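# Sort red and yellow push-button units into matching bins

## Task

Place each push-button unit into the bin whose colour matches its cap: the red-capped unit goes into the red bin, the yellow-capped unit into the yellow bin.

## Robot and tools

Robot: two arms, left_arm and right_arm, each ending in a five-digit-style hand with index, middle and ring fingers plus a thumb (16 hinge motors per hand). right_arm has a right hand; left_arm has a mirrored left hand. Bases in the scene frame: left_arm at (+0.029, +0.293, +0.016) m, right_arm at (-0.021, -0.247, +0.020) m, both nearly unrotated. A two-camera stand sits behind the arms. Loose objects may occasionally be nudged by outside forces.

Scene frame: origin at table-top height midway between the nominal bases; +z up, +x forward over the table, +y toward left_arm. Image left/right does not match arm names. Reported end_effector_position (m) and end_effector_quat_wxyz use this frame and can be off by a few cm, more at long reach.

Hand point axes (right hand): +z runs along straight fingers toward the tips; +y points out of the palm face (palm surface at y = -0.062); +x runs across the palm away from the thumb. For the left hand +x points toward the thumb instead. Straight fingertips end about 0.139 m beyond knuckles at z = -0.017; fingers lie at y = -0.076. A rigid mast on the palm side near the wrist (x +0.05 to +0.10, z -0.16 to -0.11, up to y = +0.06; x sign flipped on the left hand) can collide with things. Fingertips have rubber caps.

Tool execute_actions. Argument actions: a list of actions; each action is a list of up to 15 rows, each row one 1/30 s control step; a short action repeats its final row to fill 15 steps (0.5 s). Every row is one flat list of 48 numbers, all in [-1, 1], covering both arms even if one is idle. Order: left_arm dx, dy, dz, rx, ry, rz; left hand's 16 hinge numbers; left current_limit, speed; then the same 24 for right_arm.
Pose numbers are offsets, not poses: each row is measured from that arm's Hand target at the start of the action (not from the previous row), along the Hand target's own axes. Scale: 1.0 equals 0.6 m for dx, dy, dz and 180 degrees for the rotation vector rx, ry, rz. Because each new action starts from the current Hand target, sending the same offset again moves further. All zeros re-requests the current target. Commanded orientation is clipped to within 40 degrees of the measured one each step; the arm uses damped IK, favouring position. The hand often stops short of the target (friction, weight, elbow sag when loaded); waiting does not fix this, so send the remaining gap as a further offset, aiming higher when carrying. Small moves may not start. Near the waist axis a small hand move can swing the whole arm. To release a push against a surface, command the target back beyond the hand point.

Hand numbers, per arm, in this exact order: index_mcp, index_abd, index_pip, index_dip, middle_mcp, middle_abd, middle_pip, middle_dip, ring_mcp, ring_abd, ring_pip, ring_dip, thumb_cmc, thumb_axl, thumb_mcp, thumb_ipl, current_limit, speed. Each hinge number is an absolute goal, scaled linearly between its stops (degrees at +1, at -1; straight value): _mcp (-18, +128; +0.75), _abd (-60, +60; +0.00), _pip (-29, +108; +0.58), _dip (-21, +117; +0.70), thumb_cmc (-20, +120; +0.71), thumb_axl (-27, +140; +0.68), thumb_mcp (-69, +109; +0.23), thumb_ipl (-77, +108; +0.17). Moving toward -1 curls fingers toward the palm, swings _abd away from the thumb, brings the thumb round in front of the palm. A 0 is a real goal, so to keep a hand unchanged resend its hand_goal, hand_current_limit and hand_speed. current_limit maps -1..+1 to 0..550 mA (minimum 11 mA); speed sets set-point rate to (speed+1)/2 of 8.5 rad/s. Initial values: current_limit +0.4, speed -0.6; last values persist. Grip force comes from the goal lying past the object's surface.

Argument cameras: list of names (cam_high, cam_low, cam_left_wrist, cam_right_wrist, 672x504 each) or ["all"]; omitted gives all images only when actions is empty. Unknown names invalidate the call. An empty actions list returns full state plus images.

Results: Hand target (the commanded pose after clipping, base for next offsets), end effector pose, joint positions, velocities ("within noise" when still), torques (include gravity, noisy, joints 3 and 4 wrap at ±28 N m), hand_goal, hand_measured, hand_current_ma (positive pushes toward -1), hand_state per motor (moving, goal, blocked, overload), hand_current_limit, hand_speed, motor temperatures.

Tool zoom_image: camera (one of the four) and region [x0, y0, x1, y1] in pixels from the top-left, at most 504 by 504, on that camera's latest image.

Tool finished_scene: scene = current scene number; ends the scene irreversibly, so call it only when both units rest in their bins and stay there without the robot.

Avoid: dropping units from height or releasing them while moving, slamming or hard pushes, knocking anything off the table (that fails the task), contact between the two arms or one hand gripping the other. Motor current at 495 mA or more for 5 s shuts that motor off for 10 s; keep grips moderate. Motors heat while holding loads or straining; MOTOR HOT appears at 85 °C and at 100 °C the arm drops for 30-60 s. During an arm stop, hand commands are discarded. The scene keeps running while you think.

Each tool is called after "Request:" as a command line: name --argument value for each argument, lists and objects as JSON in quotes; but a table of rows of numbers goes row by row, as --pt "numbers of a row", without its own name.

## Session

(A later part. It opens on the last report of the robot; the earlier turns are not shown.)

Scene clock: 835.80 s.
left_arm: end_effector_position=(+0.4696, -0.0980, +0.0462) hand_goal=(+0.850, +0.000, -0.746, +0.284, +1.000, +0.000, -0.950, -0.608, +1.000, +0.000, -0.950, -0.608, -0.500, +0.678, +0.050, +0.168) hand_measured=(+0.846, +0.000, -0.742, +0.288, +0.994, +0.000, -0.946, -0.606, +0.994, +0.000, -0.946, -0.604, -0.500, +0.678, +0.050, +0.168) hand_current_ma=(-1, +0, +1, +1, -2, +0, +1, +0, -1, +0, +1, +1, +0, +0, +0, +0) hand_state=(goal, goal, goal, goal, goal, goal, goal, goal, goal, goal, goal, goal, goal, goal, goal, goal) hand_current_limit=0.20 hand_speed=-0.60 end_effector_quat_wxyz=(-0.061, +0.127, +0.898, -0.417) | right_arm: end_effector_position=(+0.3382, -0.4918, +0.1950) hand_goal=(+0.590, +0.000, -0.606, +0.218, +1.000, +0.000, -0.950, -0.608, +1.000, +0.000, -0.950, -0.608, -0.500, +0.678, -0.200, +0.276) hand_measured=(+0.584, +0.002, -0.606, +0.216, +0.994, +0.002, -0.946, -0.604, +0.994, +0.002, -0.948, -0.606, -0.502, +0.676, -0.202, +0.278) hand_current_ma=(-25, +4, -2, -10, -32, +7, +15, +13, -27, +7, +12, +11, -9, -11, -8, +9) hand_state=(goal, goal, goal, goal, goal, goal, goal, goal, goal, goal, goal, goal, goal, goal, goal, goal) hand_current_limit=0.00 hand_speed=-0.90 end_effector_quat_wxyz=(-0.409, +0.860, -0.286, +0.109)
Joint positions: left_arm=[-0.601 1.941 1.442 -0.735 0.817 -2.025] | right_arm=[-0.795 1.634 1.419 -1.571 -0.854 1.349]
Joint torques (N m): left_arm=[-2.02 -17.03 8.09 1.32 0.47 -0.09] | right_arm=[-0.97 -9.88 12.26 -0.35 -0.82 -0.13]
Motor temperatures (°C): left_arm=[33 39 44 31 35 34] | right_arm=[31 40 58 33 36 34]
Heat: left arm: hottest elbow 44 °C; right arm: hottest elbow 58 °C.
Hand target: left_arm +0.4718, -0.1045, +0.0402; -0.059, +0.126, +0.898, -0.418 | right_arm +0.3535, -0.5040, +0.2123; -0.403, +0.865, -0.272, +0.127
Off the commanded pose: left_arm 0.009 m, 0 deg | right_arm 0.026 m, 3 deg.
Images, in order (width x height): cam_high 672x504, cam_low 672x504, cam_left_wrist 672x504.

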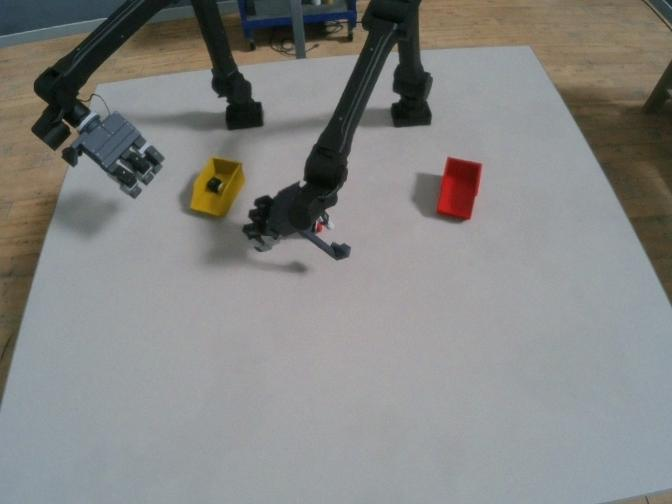

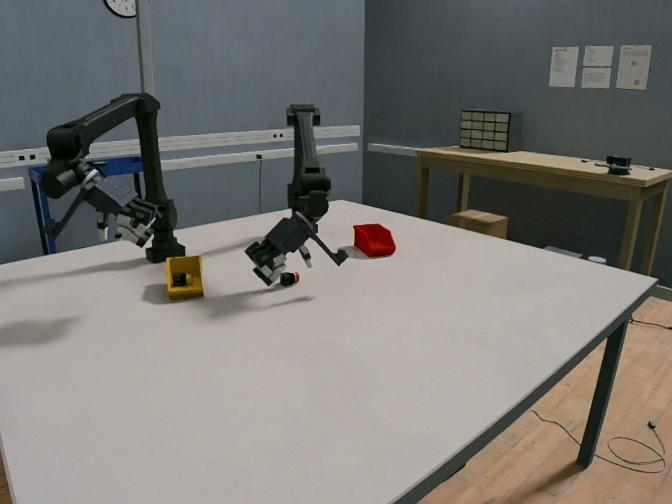

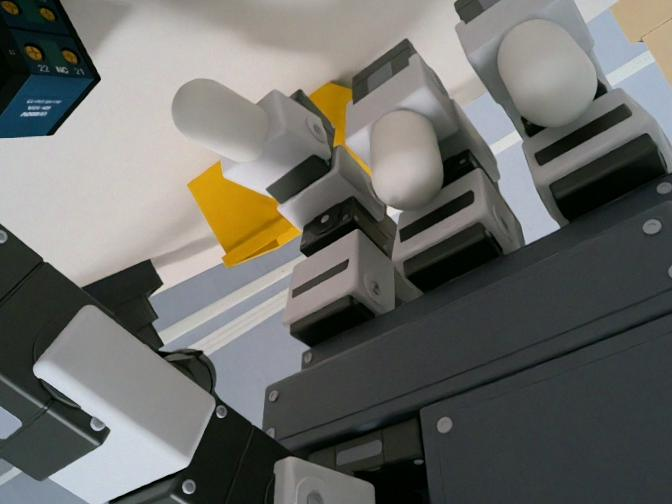

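Request:
execute_actions --actions '[[[0.0053,0.0325,0.0315,0,0,0,0.753,0,-0.747,0.283,1,0,-0.95,-0.609,1,0,-0.95,-0.609,-0.5,0.678,0.034,0.168,0.2,-0.6,0,0,0,0,0,0,0.59,0,-0.606,0.217,1,0,-0.95,-0.609,1,0,-0.95,-0.609,-0.5,0.678,-0.2,0.276,0,-0.9]]]' --cameras '["cam_high","cam_low","cam_left_wrist"]'

Request:
zoom_image --camera "cam_high" --region '[280, 180, 360, 260]'

Request:
zoom_image --camera "cam_low" --region '[250, 220, 330, 300]'

Scene clock: 861.33 s.
left_arm: end_effector_position=(+0.4686, -0.0973, +0.0202) hand_goal=(+0.754, +0.000, -0.746, +0.284, +1.000, +0.000, -0.950, -0.608, +1.000, +0.000, -0.950, -0.608, -0.500, +0.678, +0.034, +0.168) hand_measured=(+0.752, +0.000, -0.742, +0.288, +0.994, +0.000, -0.946, -0.606, +0.994, +0.000, -0.946, -0.604, -0.500, +0.678, +0.034, +0.168) hand_current_ma=(+0, +0, +1, +1, -2, +0, +1, +0, -1, +0, +1, +1, +0, +0, +0, +0) hand_state=(goal, goal, goal, goal, goal, goal, goal, goal, goal, goal, goal, goal, goal, goal, goal, goal) hand_current_limit=0.20 hand_speed=-0.60 end_effector_quat_wxyz=(-0.059, +0.125, +0.898, -0.417) | right_arm: end_effector_position=(+0.3382, -0.4918, +0.1950) hand_goal=(+0.590, +0.000, -0.606, +0.218, +1.000, +0.000, -0.950, -0.608, +1.000, +0.000, -0.950, -0.608, -0.500, +0.678, -0.200, +0.276) hand_measured=(+0.584, +0.002, -0.606, +0.216, +0.994, +0.002, -0.946, -0.604, +0.994, +0.002, -0.948, -0.606, -0.502, +0.676, -0.202, +0.278) hand_current_ma=(-25, +4, -2, -10, -32, +7, +15, +13, -27, +7, +12, +11, -9, -11, -8, +9) hand_state=(goal, goal, goal, goal, goal, goal, goal, goal, goal, goal, goal, goal, goal, goal, goal, goal) hand_current_limit=0.00 hand_speed=-0.90 end_effector_quat_wxyz=(-0.409, +0.860, -0.286, +0.109)
Joint positions: left_arm=[-0.601 1.97 1.41 -0.667 0.816 -2.031] | right_arm=[-0.795 1.634 1.419 -1.571 -0.854 1.349]
Joint torques (N m): left_arm=[-2.2 -17.26 7.8 1.29 0.43 -0.09] | right_arm=[-0.91 -9.99 12.33 -0.38 -0.81 -0.14]
Motor temperatures (°C): left_arm=[33 41 45 31 35 34] | right_arm=[31 39 58 33 36 34]
Heat: left arm: hottest elbow 45 °C; right arm: hottest elbow 58 °C.
Hand target: left_arm +0.4682, -0.1055, +0.0131; -0.059, +0.126, +0.898, -0.418 | right_arm +0.3535, -0.5040, +0.2123; -0.403, +0.865, -0.272, +0.127
Off the commanded pose: left_arm 0.011 m, 0 deg | right_arm 0.026 m, 3 deg.
Images, in order (width x height): cam_high 672x504, cam_low 672x504, cam_left_wrist 672x504.

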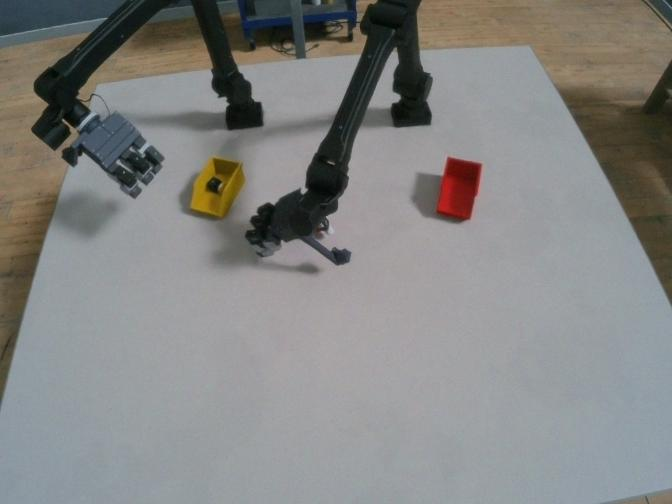

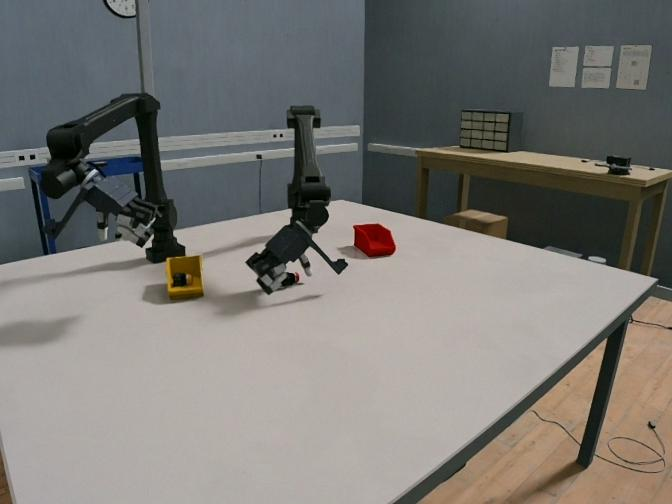

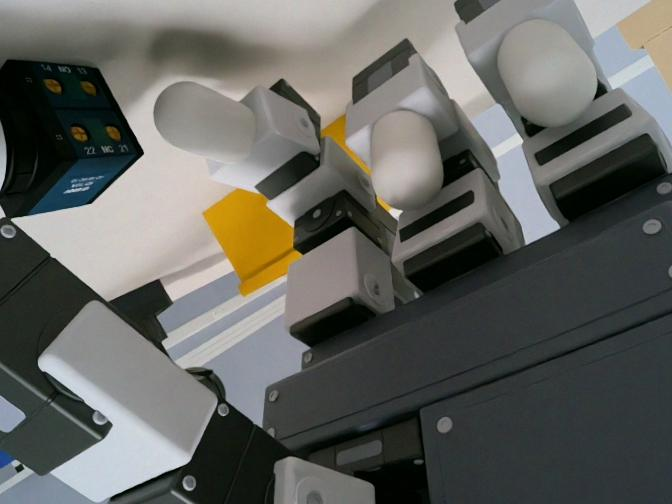

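Scaled by 6.300 from the camera's 672x504 image, which has a finer 960x720 frame.

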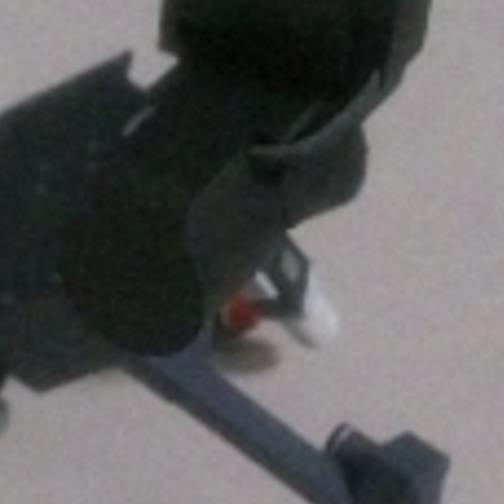

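Scaled by 6.300 from the camera's 672x504 image, which has a finer 960x720 frame.

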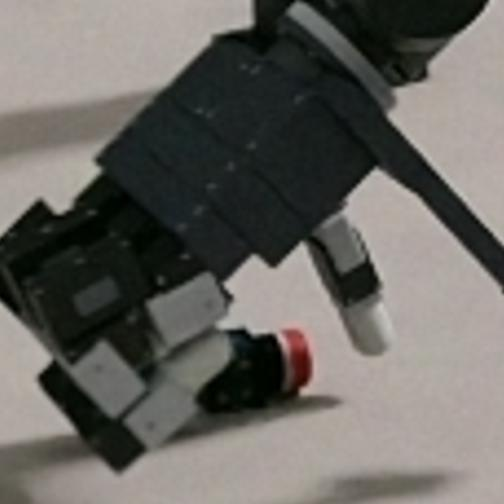

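Request:
execute_actions --actions '[[[0.005,0.002,0.002,0,0,0,0.7,0,-0.747,0.283,1,0,-0.95,-0.609,1,0,-0.95,-0.609,-0.5,0.678,-0.03,0.168,0.2,-0.8,0,0,0,0,0,0,0.59,0,-0.606,0.217,1,0,-0.95,-0.609,1,0,-0.95,-0.609,-0.5,0.678,-0.2,0.276,0,-0.9]],[[0,0,0,0,0,0,0.52,0,-0.747,0.283,1,0,-0.95,-0.609,1,0,-0.95,-0.609,-0.5,0.678,-0.2,0.168,0.2,-0.8,0,0,0,0,0,0,0.59,0,-0.606,0.217,1,0,-0.95,-0.609,1,0,-0.95,-0.609,-0.5,0.678,-0.2,0.276,0,-0.9]]]' --cameras '["cam_high","cam_low","cam_left_wrist"]'

Request:
zoom_image --camera "cam_high" --region '[280, 180, 360, 260]'

Request:
zoom_image --camera "cam_low" --region '[250, 220, 330, 300]'

Scene clock: 886.53 s.
left_arm: end_effector_position=(+0.4664, -0.0982, +0.0178) hand_goal=(+0.520, +0.000, -0.746, +0.284, +1.000, +0.000, -0.950, -0.608, +1.000, +0.000, -0.950, -0.608, -0.500, +0.678, -0.200, +0.168) hand_measured=(+0.520, +0.000, -0.742, +0.288, +0.994, +0.000, -0.946, -0.606, +0.994, +0.000, -0.946, -0.604, -0.500, +0.678, -0.198, +0.168) hand_current_ma=(+0, +0, +1, +1, -2, +0, +1, +0, -1, +0, +1, +1, +0, +0, +0, +0) hand_state=(goal, goal, goal, goal, goal, goal, goal, goal, goal, goal, goal, goal, goal, goal, goal, goal) hand_current_limit=0.20 hand_speed=-0.80 end_effector_quat_wxyz=(-0.059, +0.126, +0.898, -0.417) | right_arm: end_effector_position=(+0.3382, -0.4918, +0.1950) hand_goal=(+0.590, +0.000, -0.606, +0.218, +1.000, +0.000, -0.950, -0.608, +1.000, +0.000, -0.950, -0.608, -0.500, +0.678, -0.200, +0.276) hand_measured=(+0.584, +0.002, -0.606, +0.216, +0.994, +0.002, -0.946, -0.604, +0.994, +0.002, -0.948, -0.606, -0.502, +0.676, -0.202, +0.278) hand_current_ma=(-25, +4, -2, -10, -32, +7, +15, +13, -27, +7, +12, +11, -9, -11, -8, +9) hand_state=(goal, goal, goal, goal, goal, goal, goal, goal, goal, goal, goal, goal, goal, goal, goal, goal) hand_current_limit=0.00 hand_speed=-0.90 end_effector_quat_wxyz=(-0.409, +0.860, -0.286, +0.109)
Joint positions: left_arm=[-0.604 1.97 1.403 -0.656 0.816 -2.034] | right_arm=[-0.795 1.634 1.419 -1.571 -0.854 1.349]
Joint torques (N m): left_arm=[-2.37 -17.08 7.51 1.22 0.4 -0.08] | right_arm=[-0.62 -10.05 12.3 -0.4 -0.81 -0.15]
Motor temperatures (°C): left_arm=[33 40 44 32 35 34] | right_arm=[31 39 58 33 36 34]
Heat: left arm: hottest elbow 44 °C; right arm: hottest elbow 58 °C.
Hand target: left_arm +0.4653, -0.1048, +0.0114; -0.059, +0.126, +0.898, -0.418 | right_arm +0.3535, -0.5040, +0.2123; -0.403, +0.865, -0.272, +0.127
Off the commanded pose: left_arm 0.009 m, 0 deg | right_arm 0.026 m, 3 deg.
Images, in order (width x height): cam_high 672x504, cam_low 672x504, cam_left_wrist 672x504.

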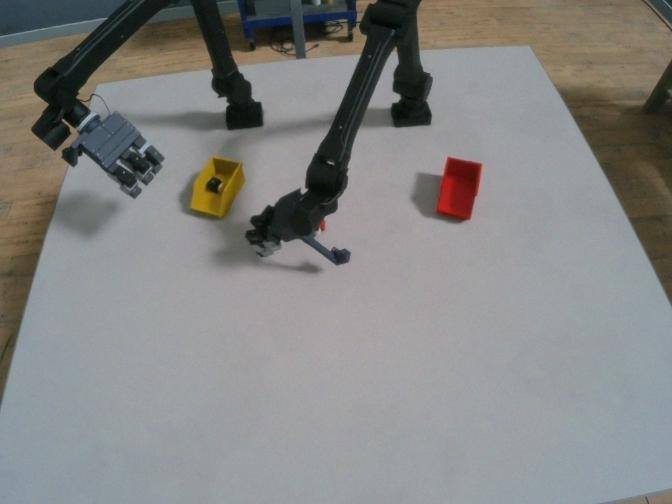

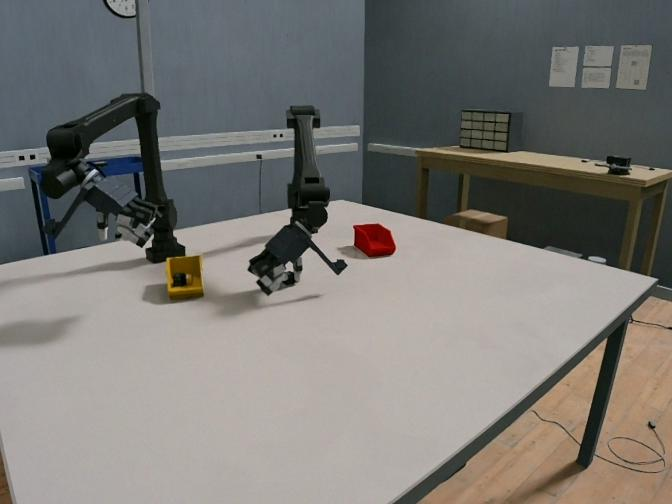

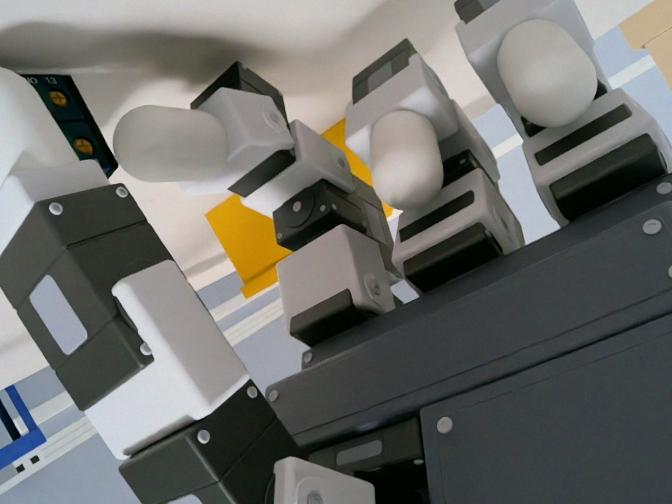

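Scaled by 6.300 from the camera's 672x504 image, which has a finer 960x720 frame.

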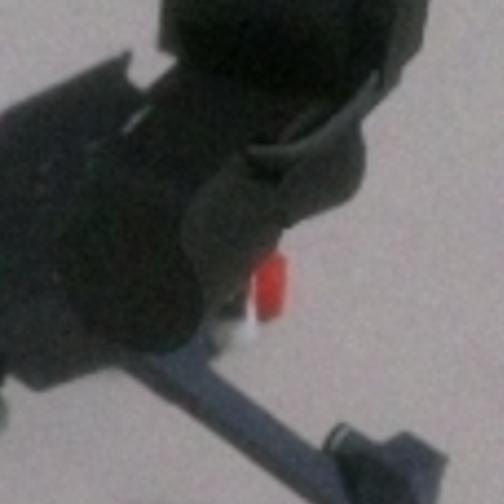

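Scaled by 6.300 from the camera's 672x504 image, which has a finer 960x720 frame.

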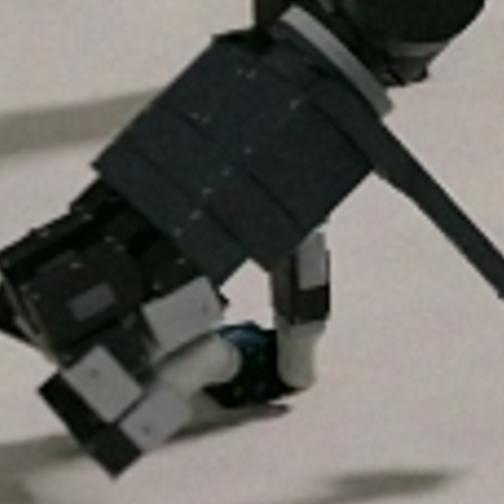

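Request:
execute_actions --actions '[[[0,0,0,0,0,0,0.85,0,-0.747,0.283,1,0,-0.95,-0.609,1,0,-0.95,-0.609,-0.5,0.678,0.112,0.168,0.2,-0.6,0,0,0,0,0,0,0.59,0,-0.606,0.217,1,0,-0.95,-0.609,1,0,-0.95,-0.609,-0.5,0.678,-0.2,0.276,0,-0.9]],[[0,-0.06,-0.055,0,0,0,0.945,0,-0.747,0.283,1,0,-0.95,-0.609,1,0,-0.95,-0.609,-0.5,0.678,0.112,0.168,0.2,-0.6,0,0,0,0,0,0,0.59,0,-0.606,0.217,1,0,-0.95,-0.609,1,0,-0.95,-0.609,-0.5,0.678,-0.2,0.276,0,-0.9]],[[0,-0.06,-0.055,0,0,0,0.945,0,-0.747,0.283,1,0,-0.95,-0.609,1,0,-0.95,-0.609,-0.5,0.678,0.112,0.168,0.2,-0.6,0,0,0,0,0,0,0.59,0,-0.606,0.217,1,0,-0.95,-0.609,1,0,-0.95,-0.609,-0.5,0.678,-0.2,0.276,0,-0.9]]]' --cameras '["cam_high","cam_low","cam_left_wrist"]'

Request:
zoom_image --camera "cam_high" --region '[280, 180, 360, 260]'

Request:
zoom_image --camera "cam_low" --region '[250, 220, 330, 300]'

Scene clock: 903.80 s.
left_arm: end_effector_position=(+0.4550, -0.0905, +0.0890) hand_goal=(+0.946, +0.000, -0.746, +0.284, +1.000, +0.000, -0.950, -0.608, +1.000, +0.000, -0.950, -0.608, -0.500, +0.678, +0.112, +0.168) hand_measured=(+0.932, +0.000, -0.742, +0.288, +0.994, +0.000, -0.946, -0.606, +0.994, +0.000, -0.946, -0.604, -0.500, +0.678, +0.106, +0.168) hand_current_ma=(-8, +0, +1, +1, -2, +0, +1, +0, -1, +0, +1, +1, +0, +0, -3, +0) hand_state=(goal, goal, goal, goal, goal, goal, goal, goal, goal, goal, goal, goal, goal, goal, goal, goal) hand_current_limit=0.20 hand_speed=-0.60 end_effector_quat_wxyz=(-0.074, +0.119, +0.901, -0.410) | right_arm: end_effector_position=(+0.3382, -0.4918, +0.1950) hand_goal=(+0.590, +0.000, -0.606, +0.218, +1.000, +0.000, -0.950, -0.608, +1.000, +0.000, -0.950, -0.608, -0.500, +0.678, -0.200, +0.276) hand_measured=(+0.584, +0.002, -0.606, +0.216, +0.994, +0.002, -0.946, -0.604, +0.994, +0.002, -0.948, -0.606, -0.502, +0.676, -0.202, +0.278) hand_current_ma=(-25, +4, -2, -10, -32, +7, +15, +13, -27, +7, +12, +11, -9, -11, -8, +9) hand_state=(goal, goal, goal, goal, goal, goal, goal, goal, goal, goal, goal, goal, goal, goal, goal, goal) hand_current_limit=0.00 hand_speed=-0.90 end_effector_quat_wxyz=(-0.409, +0.860, -0.286, +0.109)
Joint positions: left_arm=[-0.604 1.87 1.459 -0.848 0.816 -2.034] | right_arm=[-0.795 1.634 1.419 -1.571 -0.854 1.349]
Joint torques (N m): left_arm=[-1.55 -17.9 11.66 -0.1 0.5 -0.02] | right_arm=[-0.56 -10.05 12.3 -0.39 -0.83 -0.16]
Motor temperatures (°C): left_arm=[33 40 43 32 35 34] | right_arm=[31 39 58 33 36 34]
Heat: left arm: hottest elbow 43 °C; right arm: hottest elbow 58 °C.
Hand target: left_arm +0.4666, -0.1007, +0.1090; -0.059, +0.126, +0.898, -0.418 | right_arm +0.3535, -0.5040, +0.2123; -0.403, +0.865, -0.272, +0.127
Off the commanded pose: left_arm 0.025 m, 2 deg | right_arm 0.026 m, 3 deg.
Images, in order (width x height): cam_high 672x504, cam_low 672x504, cam_left_wrist 672x504.

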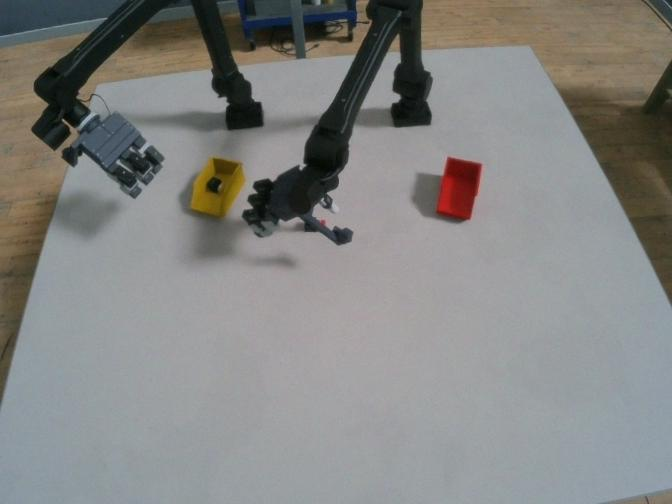

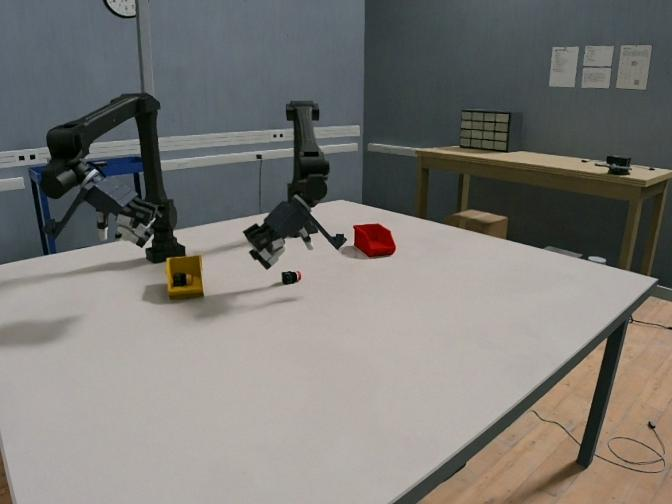

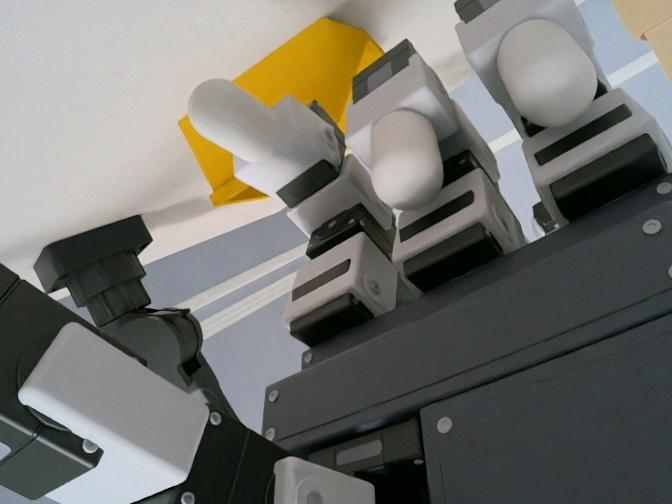

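Scaled by 6.300 from the camera's 672x504 image, which has a finer 960x720 frame.

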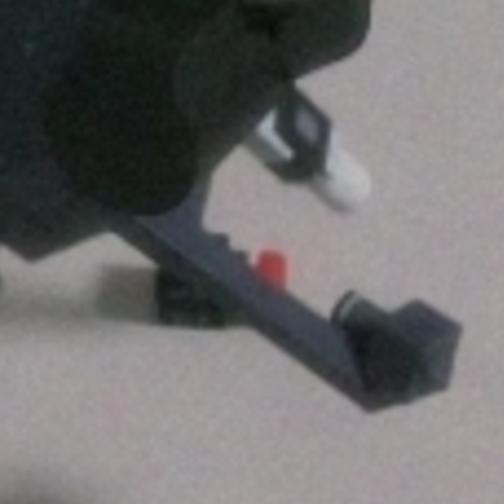

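Scaled by 6.300 from the camera's 672x504 image, which has a finer 960x720 frame.

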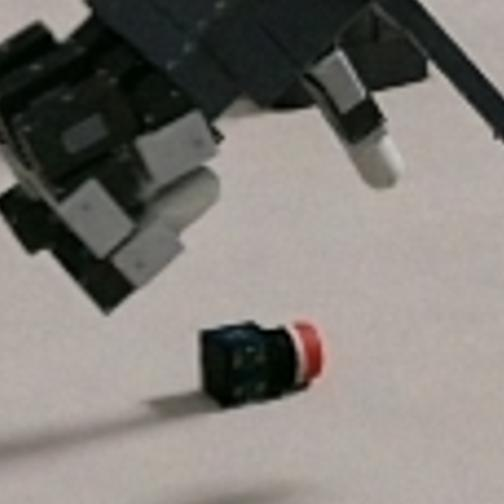

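Request:
execute_actions --actions '[[[-0.0322,0.0178,0.0798,0,0,0,1,0,-0.95,-0.609,1,0,-0.95,-0.609,1,0,-0.95,-0.609,-0.5,0.678,0.112,0.168,0.2,-0.4,0,0,0,0,0,0,0.59,0,-0.606,0.217,1,0,-0.95,-0.609,1,0,-0.95,-0.609,-0.5,0.678,-0.2,0.276,0,-0.9]],[[0,0.0421,0.0354,0,0,0,1,0,-0.95,-0.609,1,0,-0.95,-0.609,1,0,-0.95,-0.609,-0.5,0.678,0.112,0.168,0.2,-0.4,0,0,0,0,0,0,0.59,0,-0.606,0.217,1,0,-0.95,-0.609,1,0,-0.95,-0.609,-0.5,0.678,-0.2,0.276,0,-0.9]]]' --cameras '["cam_high","cam_low","cam_left_wrist"]'

Request:
zoom_image --camera "cam_high" --region '[280, 180, 360, 260]'

Request:
zoom_image --camera "cam_low" --region '[250, 220, 330, 300]'

Scene clock: 969.33 s.
left_arm: end_effector_position=(+0.4682, -0.1235, +0.0376) hand_goal=(+1.000, +0.000, -0.950, -0.608, +1.000, +0.000, -0.950, -0.608, +1.000, +0.000, -0.950, -0.608, -0.500, +0.678, +0.112, +0.168) hand_measured=(+0.986, +0.000, -0.946, -0.604, +0.994, +0.000, -0.946, -0.606, +0.994, +0.000, -0.946, -0.604, -0.502, +0.678, +0.106, +0.168) hand_current_ma=(-8, +0, +1, +1, -2, +0, +1, +0, -1, +0, +1, +1, +0, +0, -3, +0) hand_state=(goal, goal, goal, goal, goal, goal, goal, goal, goal, goal, goal, goal, goal, goal, goal, goal) hand_current_limit=0.20 hand_speed=-0.40 end_effector_quat_wxyz=(-0.068, +0.124, +0.900, -0.413) | right_arm: end_effector_position=(+0.3382, -0.4918, +0.1950) hand_goal=(+0.590, +0.000, -0.606, +0.218, +1.000, +0.000, -0.950, -0.608, +1.000, +0.000, -0.950, -0.608, -0.500, +0.678, -0.200, +0.276) hand_measured=(+0.584, +0.002, -0.606, +0.216, +0.994, +0.002, -0.946, -0.604, +0.994, +0.002, -0.948, -0.606, -0.502, +0.676, -0.202, +0.278) hand_current_ma=(-25, +4, -2, -10, -32, +7, +15, +13, -27, +7, +12, +11, -9, -11, -8, +9) hand_state=(goal, goal, goal, goal, goal, goal, goal, goal, goal, goal, goal, goal, goal, goal, goal, goal) hand_current_limit=0.00 hand_speed=-0.90 end_effector_quat_wxyz=(-0.409, +0.860, -0.286, +0.109)
Joint positions: left_arm=[-0.638 1.987 1.49 -0.718 0.805 -2.074] | right_arm=[-0.795 1.634 1.419 -1.571 -0.854 1.349]
Joint torques (N m): left_arm=[-1.03 -18.26 9.81 1.22 0.4 -0.09] | right_arm=[-0.91 -9.99 12.3 -0.32 -0.82 -0.14]
Motor temperatures (°C): left_arm=[33 41 47 31 35 34] | right_arm=[31 39 59 33 36 34]
Heat: left arm: hottest elbow 47 °C; right arm: hottest elbow 59 °C.
Hand target: left_arm +0.4768, -0.1347, +0.0370; -0.059, +0.126, +0.898, -0.418 | right_arm +0.3535, -0.5040, +0.2123; -0.403, +0.865, -0.272, +0.127
Off the commanded pose: left_arm 0.014 m, 1 deg | right_arm 0.026 m, 3 deg.
Images, in order (width x height): cam_high 672x504, cam_low 672x504, cam_left_wrist 672x504.

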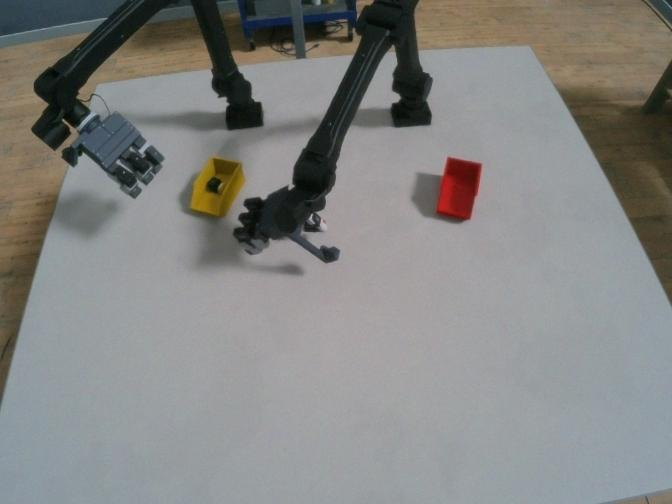

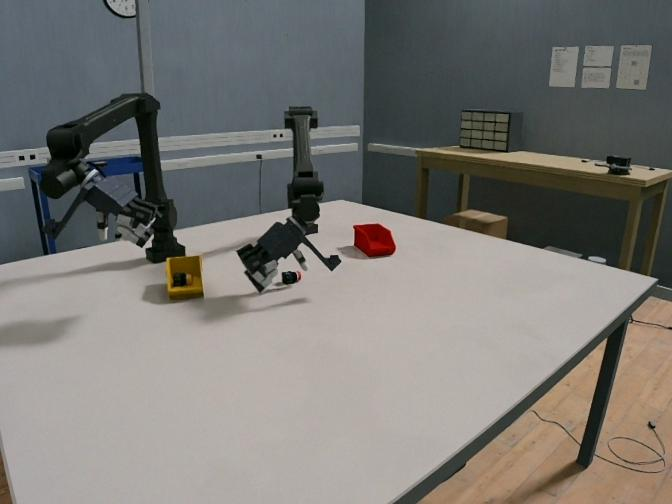

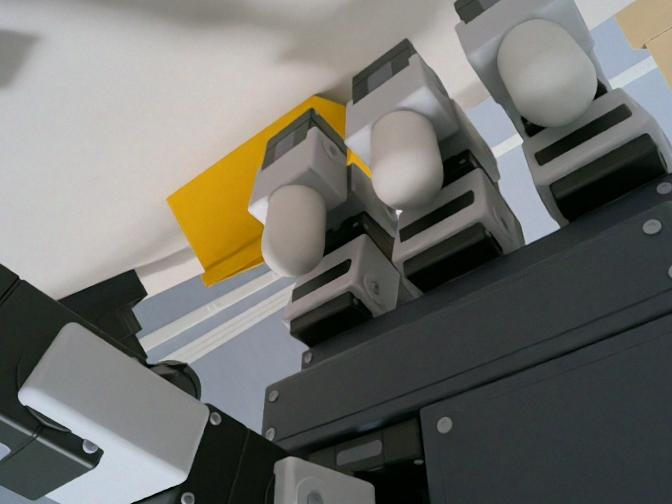

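Scaled by 6.300 from the camera's 672x504 image, which has a finer 960x720 frame.

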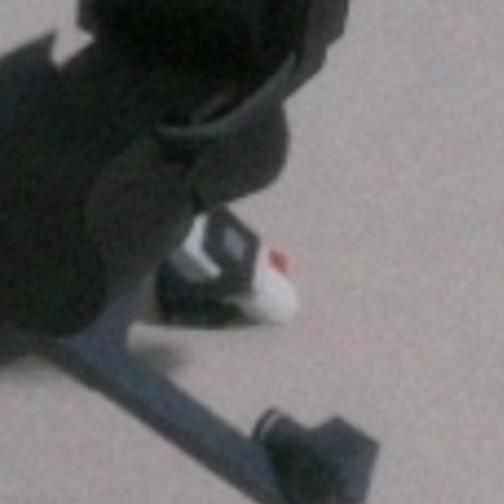

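Scaled by 6.300 from the camera's 672x504 image, which has a finer 960x720 frame.

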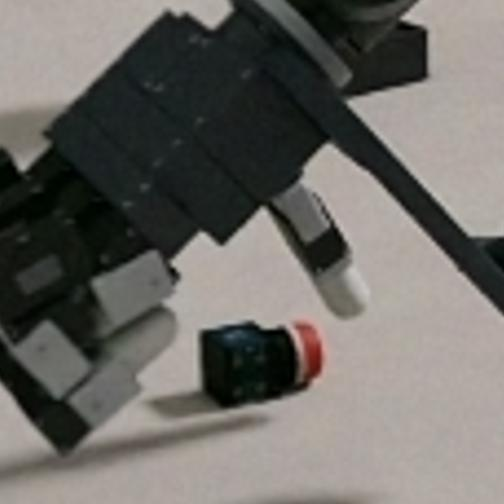

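Request:
execute_actions --actions '[[[-0.0225,0,0,0,0,0,1,0,-0.95,-0.609,1,0,-0.95,-0.609,1,0,-0.95,-0.609,-0.5,0.678,0.112,0.168,0.2,-0.4,0,0,0,0,0,0,0.59,0,-0.606,0.217,1,0,-0.95,-0.609,1,0,-0.95,-0.609,-0.5,0.678,-0.2,0.276,0,-0.9]],[[0,0.037,0.0311,0,0,0,1,0,-0.95,-0.609,1,0,-0.95,-0.609,1,0,-0.95,-0.609,-0.5,0.678,0.112,0.168,0.2,-0.4,0,0,0,0,0,0,0.59,0,-0.606,0.217,1,0,-0.95,-0.609,1,0,-0.95,-0.609,-0.5,0.678,-0.2,0.276,0,-0.9]]]' --cameras '["cam_high","cam_low"]'

Request:
zoom_image --camera "cam_high" --region '[280, 180, 360, 260]'

Request:
zoom_image --camera "cam_low" --region '[250, 220, 330, 300]'

Scene clock: 983.17 s.
left_arm: end_effector_position=(+0.4752, -0.1285, +0.0063) hand_goal=(+1.000, +0.000, -0.950, -0.608, +1.000, +0.000, -0.950, -0.608, +1.000, +0.000, -0.950, -0.608, -0.500, +0.678, +0.112, +0.168) hand_measured=(+0.986, +0.000, -0.946, -0.604, +0.994, +0.000, -0.946, -0.606, +0.994, +0.000, -0.946, -0.604, -0.502, +0.678, +0.106, +0.168) hand_current_ma=(-8, +0, +1, +1, -2, +0, +1, +0, -1, +0, +1, +1, +0, +0, -3, +0) hand_state=(goal, goal, goal, goal, goal, goal, goal, goal, goal, goal, goal, goal, goal, goal, goal, goal) hand_current_limit=0.20 hand_speed=-0.40 end_effector_quat_wxyz=(-0.074, +0.122, +0.901, -0.410) | right_arm: end_effector_position=(+0.3382, -0.4918, +0.1950) hand_goal=(+0.590, +0.000, -0.606, +0.218, +1.000, +0.000, -0.950, -0.608, +1.000, +0.000, -0.950, -0.608, -0.500, +0.678, -0.200, +0.276) hand_measured=(+0.584, +0.002, -0.606, +0.216, +0.994, +0.002, -0.946, -0.604, +0.994, +0.002, -0.948, -0.606, -0.502, +0.676, -0.202, +0.278) hand_current_ma=(-25, +4, -2, -10, -32, +7, +15, +13, -27, +7, +12, +11, -9, -11, -8, +9) hand_state=(goal, goal, goal, goal, goal, goal, goal, goal, goal, goal, goal, goal, goal, goal, goal, goal) hand_current_limit=0.00 hand_speed=-0.90 end_effector_quat_wxyz=(-0.409, +0.860, -0.286, +0.109)
Joint positions: left_arm=[-0.638 2.054 1.51 -0.684 0.805 -2.074] | right_arm=[-0.795 1.634 1.419 -1.571 -0.854 1.349]
Joint torques (N m): left_arm=[-0.97 -18.14 10.02 1.2 0.54 0.02] | right_arm=[-0.62 -9.88 12.29 -0.35 -0.83 -0.16]
Motor temperatures (°C): left_arm=[33 40 46 31 35 34] | right_arm=[31 39 59 33 36 34]
Heat: left arm: hottest elbow 46 °C; right arm: hottest elbow 59 °C.
Hand target: left_arm +0.4898, -0.1384, +0.0080; -0.059, +0.126, +0.898, -0.418 | right_arm +0.3535, -0.5040, +0.2123; -0.403, +0.865, -0.272, +0.127
Off the commanded pose: left_arm 0.018 m, 2 deg | right_arm 0.026 m, 3 deg.
Images, in order (width x height): cam_high 672x504, cam_low 672x504.

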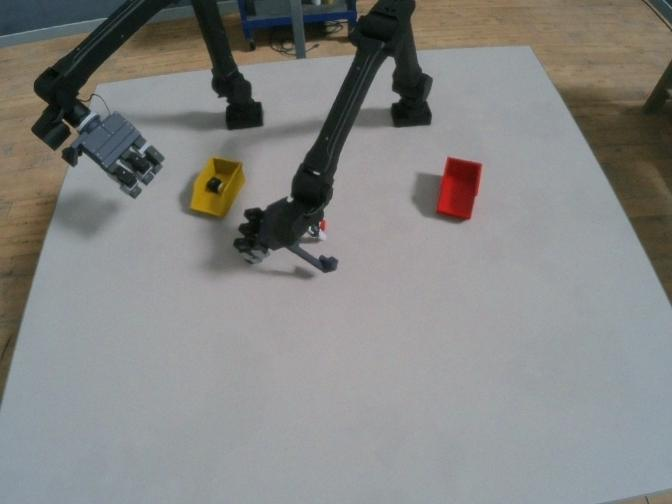

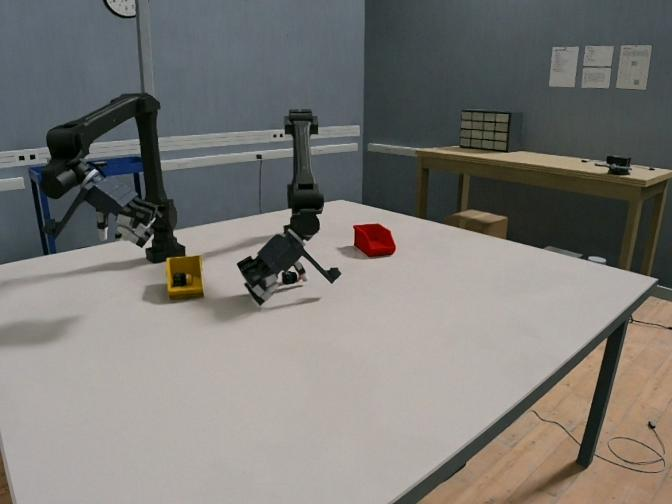

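Scaled by 6.300 from the camera's 672x504 image, which has a finer 960x720 frame.

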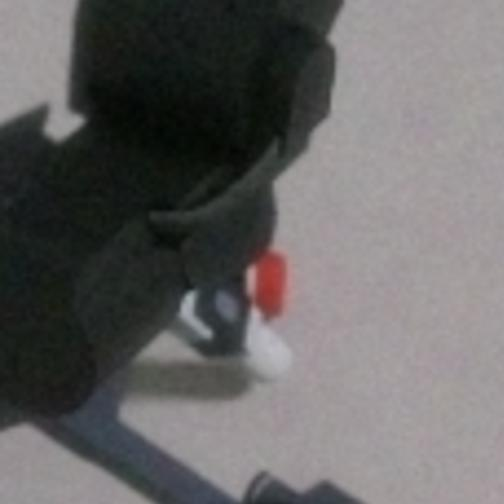

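Scaled by 6.300 from the camera's 672x504 image, which has a finer 960x720 frame.

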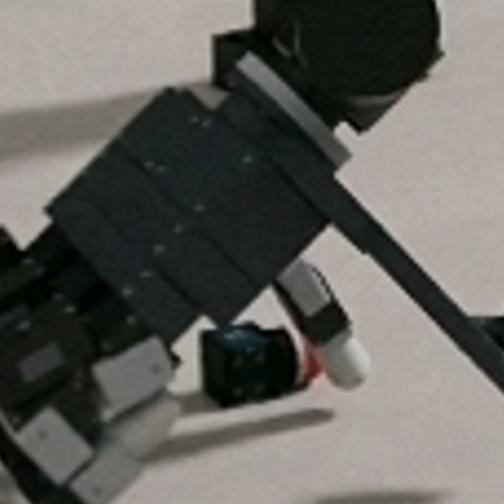

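Request:
execute_actions --actions '[[[0.028,-0.0046,0.0054,0,0,0,1,0,-0.95,-0.609,1,0,-0.95,-0.609,1,0,-0.95,-0.609,-0.5,0.678,0.112,0.168,0.2,-0.4,0,0,0,0,0,0,0.59,0,-0.606,0.217,1,0,-0.95,-0.609,1,0,-0.95,-0.609,-0.5,0.678,-0.2,0.276,0,-0.9]],[[0.028,-0.0046,0.0054,0,0,0,1,0,-0.95,-0.609,1,0,-0.95,-0.609,1,0,-0.95,-0.609,-0.5,0.678,0.112,0.168,0.2,-0.4,0,0,0,0,0,0,0.59,0,-0.606,0.217,1,0,-0.95,-0.609,1,0,-0.95,-0.609,-0.5,0.678,-0.2,0.276,0,-0.9]]]' --cameras '["cam_high","cam_low"]'

Request:
zoom_image --camera "cam_high" --region '[280, 180, 360, 260]'

Request:
zoom_image --camera "cam_low" --region '[250, 220, 330, 300]'

Scene clock: 998.33 s.
left_arm: end_effector_position=(+0.4505, -0.1329, -0.0035) hand_goal=(+1.000, +0.000, -0.950, -0.608, +1.000, +0.000, -0.950, -0.608, +1.000, +0.000, -0.950, -0.608, -0.500, +0.678, +0.112, +0.168) hand_measured=(+0.986, +0.000, -0.946, -0.604, +0.994, +0.000, -0.946, -0.606, +0.998, +0.000, -0.948, -0.604, -0.502, +0.678, +0.106, +0.168) hand_current_ma=(-8, +0, +1, +1, -2, +0, +1, +0, +0, +0, +0, +1, +0, +0, -2, +0) hand_state=(goal, goal, goal, goal, goal, goal, goal, goal, goal, goal, goal, goal, goal, goal, goal, goal) hand_current_limit=0.20 hand_speed=-0.40 end_effector_quat_wxyz=(-0.076, +0.134, +0.899, -0.410) | right_arm: end_effector_position=(+0.3382, -0.4918, +0.1950) hand_goal=(+0.590, +0.000, -0.606, +0.218, +1.000, +0.000, -0.950, -0.608, +1.000, +0.000, -0.950, -0.608, -0.500, +0.678, -0.200, +0.276) hand_measured=(+0.584, +0.002, -0.606, +0.216, +0.994, +0.002, -0.946, -0.604, +0.994, +0.002, -0.948, -0.606, -0.502, +0.676, -0.202, +0.278) hand_current_ma=(-25, +4, -2, -10, -32, +7, +15, +13, -27, +7, +12, +11, -9, -11, -8, +9) hand_state=(goal, goal, goal, goal, goal, goal, goal, goal, goal, goal, goal, goal, goal, goal, goal, goal) hand_current_limit=0.00 hand_speed=-0.90 end_effector_quat_wxyz=(-0.409, +0.860, -0.286, +0.109)
Joint positions: left_arm=[-0.669 2.031 1.439 -0.626 0.802 -2.082] | right_arm=[-0.795 1.634 1.419 -1.571 -0.854 1.349]
Joint torques (N m): left_arm=[-2.43 -20.31 7.24 1.18 0.47 -0.09] | right_arm=[-0.79 -10.29 12.29 -0.38 -0.81 -0.17]
Motor temperatures (°C): left_arm=[33 40 47 32 35 34] | right_arm=[31 39 59 33 36 34]
Heat: left arm: hottest elbow 47 °C; right arm: hottest elbow 59 °C.
Hand target: left_arm +0.4551, -0.1373, +0.0081; -0.059, +0.126, +0.898, -0.418 | right_arm +0.3535, -0.5040, +0.2123; -0.403, +0.865, -0.272, +0.127
Off the commanded pose: left_arm 0.013 m, 2 deg | right_arm 0.026 m, 3 deg.
joint sent to its limit (left arm) — joint 6 (wrist roll), lower limit. The joint targets are off in position, not in orientation.
Images, in order (width x height): cam_high 672x504, cam_low 672x504.

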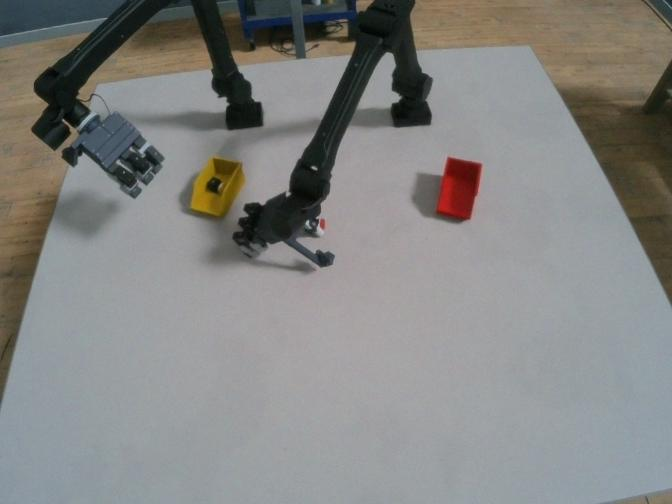

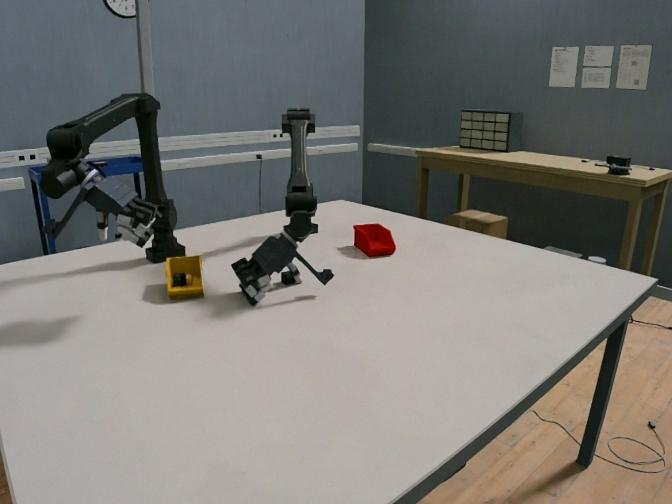

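Scaled by 6.300 from the camera's 672x504 image, which has a finer 960x720 frame.

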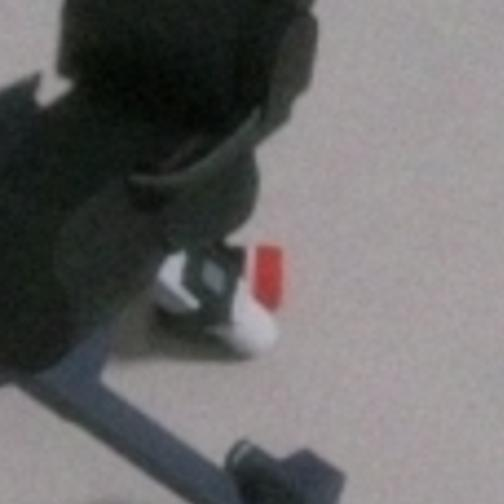

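Scaled by 6.300 from the camera's 672x504 image, which has a finer 960x720 frame.

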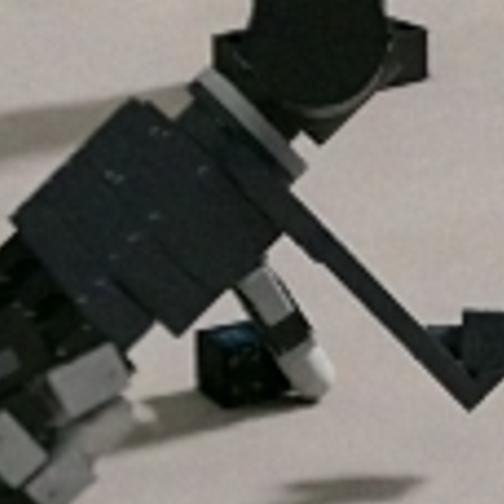

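Request:
execute_actions --actions '[[[-0.0224,-0.0112,-0.0178,0,0,0,1,0,-0.95,-0.609,1,0,-0.95,-0.609,1,0,-0.95,-0.609,-0.5,0.678,0.112,0.168,0.2,-0.4,0,0,0,0,0,0,0.59,0,-0.606,0.217,1,0,-0.95,-0.609,1,0,-0.95,-0.609,-0.5,0.678,-0.2,0.276,0,-0.9]],[[0.0064,0.0144,-0.0172,0,0,0,1,0,-0.95,-0.609,1,0,-0.95,-0.609,1,0,-0.95,-0.609,-0.5,0.678,0.112,0.168,0.2,-0.4,0,0,0,0,0,0,0.59,0,-0.606,0.217,1,0,-0.95,-0.609,1,0,-0.95,-0.609,-0.5,0.678,-0.2,0.276,0,-0.9]]]' --cameras '["cam_high","cam_low"]'

Request:
zoom_image --camera "cam_high" --region '[280, 180, 360, 260]'

Request:
zoom_image --camera "cam_low" --region '[250, 220, 330, 300]'

Scene clock: 1016.73 s.
left_arm: end_effector_position=(+0.4628, -0.1182, +0.0006) hand_goal=(+1.000, +0.000, -0.950, -0.608, +1.000, +0.000, -0.950, -0.608, +1.000, +0.000, -0.950, -0.608, -0.500, +0.678, +0.112, +0.168) hand_measured=(+0.986, +0.000, -0.946, -0.604, +0.994, +0.000, -0.946, -0.606, +0.996, +0.000, -0.948, -0.604, -0.502, +0.678, +0.106, +0.168) hand_current_ma=(-8, +0, +1, +1, -2, +0, +1, +0, -1, +0, +0, +1, +0, +0, -2, +0) hand_state=(goal, goal, goal, goal, goal, goal, goal, goal, goal, goal, goal, goal, goal, goal, goal, goal) hand_current_limit=0.20 hand_speed=-0.40 end_effector_quat_wxyz=(-0.071, +0.119, +0.901, -0.410) | right_arm: end_effector_position=(+0.3382, -0.4918, +0.1950) hand_goal=(+0.590, +0.000, -0.606, +0.218, +1.000, +0.000, -0.950, -0.608, +1.000, +0.000, -0.950, -0.608, -0.500, +0.678, -0.200, +0.276) hand_measured=(+0.584, +0.002, -0.606, +0.216, +0.994, +0.002, -0.946, -0.604, +0.994, +0.002, -0.948, -0.606, -0.502, +0.676, -0.202, +0.278) hand_current_ma=(-25, +4, -2, -10, -32, +7, +15, +13, -27, +7, +12, +11, -9, -11, -8, +9) hand_state=(goal, goal, goal, goal, goal, goal, goal, goal, goal, goal, goal, goal, goal, goal, goal, goal) hand_current_limit=0.00 hand_speed=-0.90 end_effector_quat_wxyz=(-0.409, +0.860, -0.286, +0.109)
Joint positions: left_arm=[-0.636 2.024 1.439 -0.636 0.802 -2.082] | right_arm=[-0.795 1.634 1.419 -1.571 -0.854 1.349]
Joint torques (N m): left_arm=[-2.02 -20.72 8.8 0.03 0.65 0.1] | right_arm=[-0.62 -10.05 12.33 -0.35 -0.8 -0.14]
Motor temperatures (°C): left_arm=[33 40 45 32 35 34] | right_arm=[31 39 59 33 36 34]
Heat: left arm: hottest elbow 45 °C; right arm: hottest elbow 59 °C.
Hand target: left_arm +0.4691, -0.1233, +0.0201; -0.059, +0.126, +0.898, -0.418 | right_arm +0.3535, -0.5040, +0.2123; -0.403, +0.865, -0.272, +0.127
Off the commanded pose: left_arm 0.021 m, 2 deg | right_arm 0.026 m, 3 deg.
Images, in order (width x height): cam_high 672x504, cam_low 672x504.

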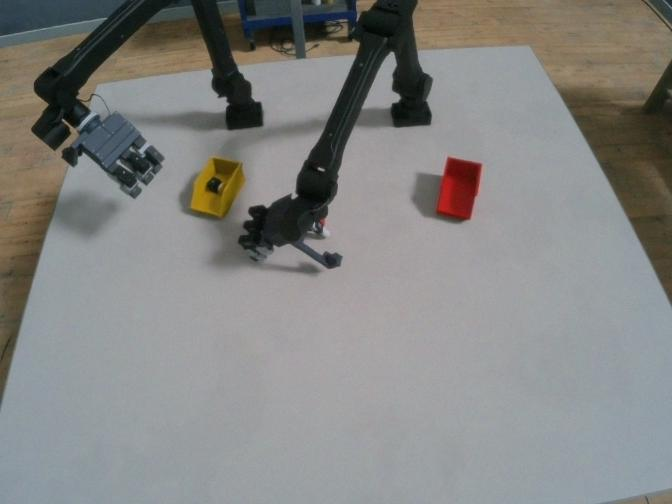

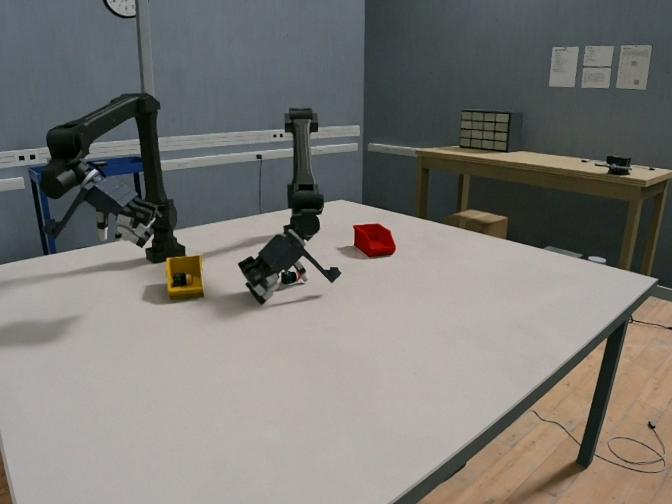

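Scaled by 6.300 from the camera's 672x504 image, which has a finer 960x720 frame.

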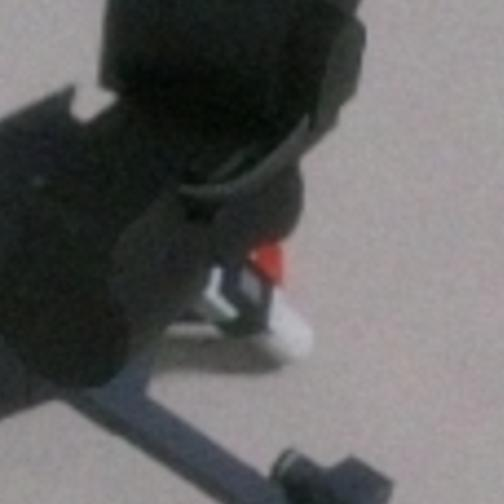

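Scaled by 6.300 from the camera's 672x504 image, which has a finer 960x720 frame.

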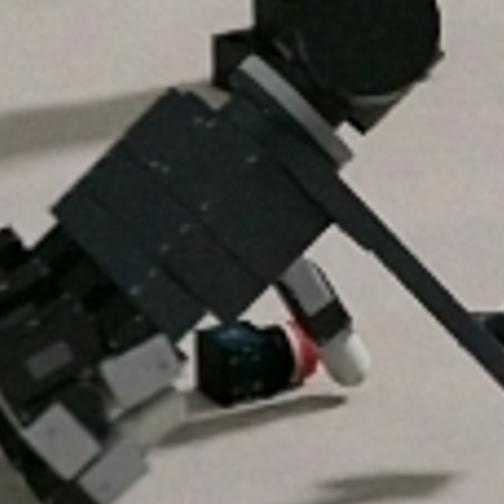

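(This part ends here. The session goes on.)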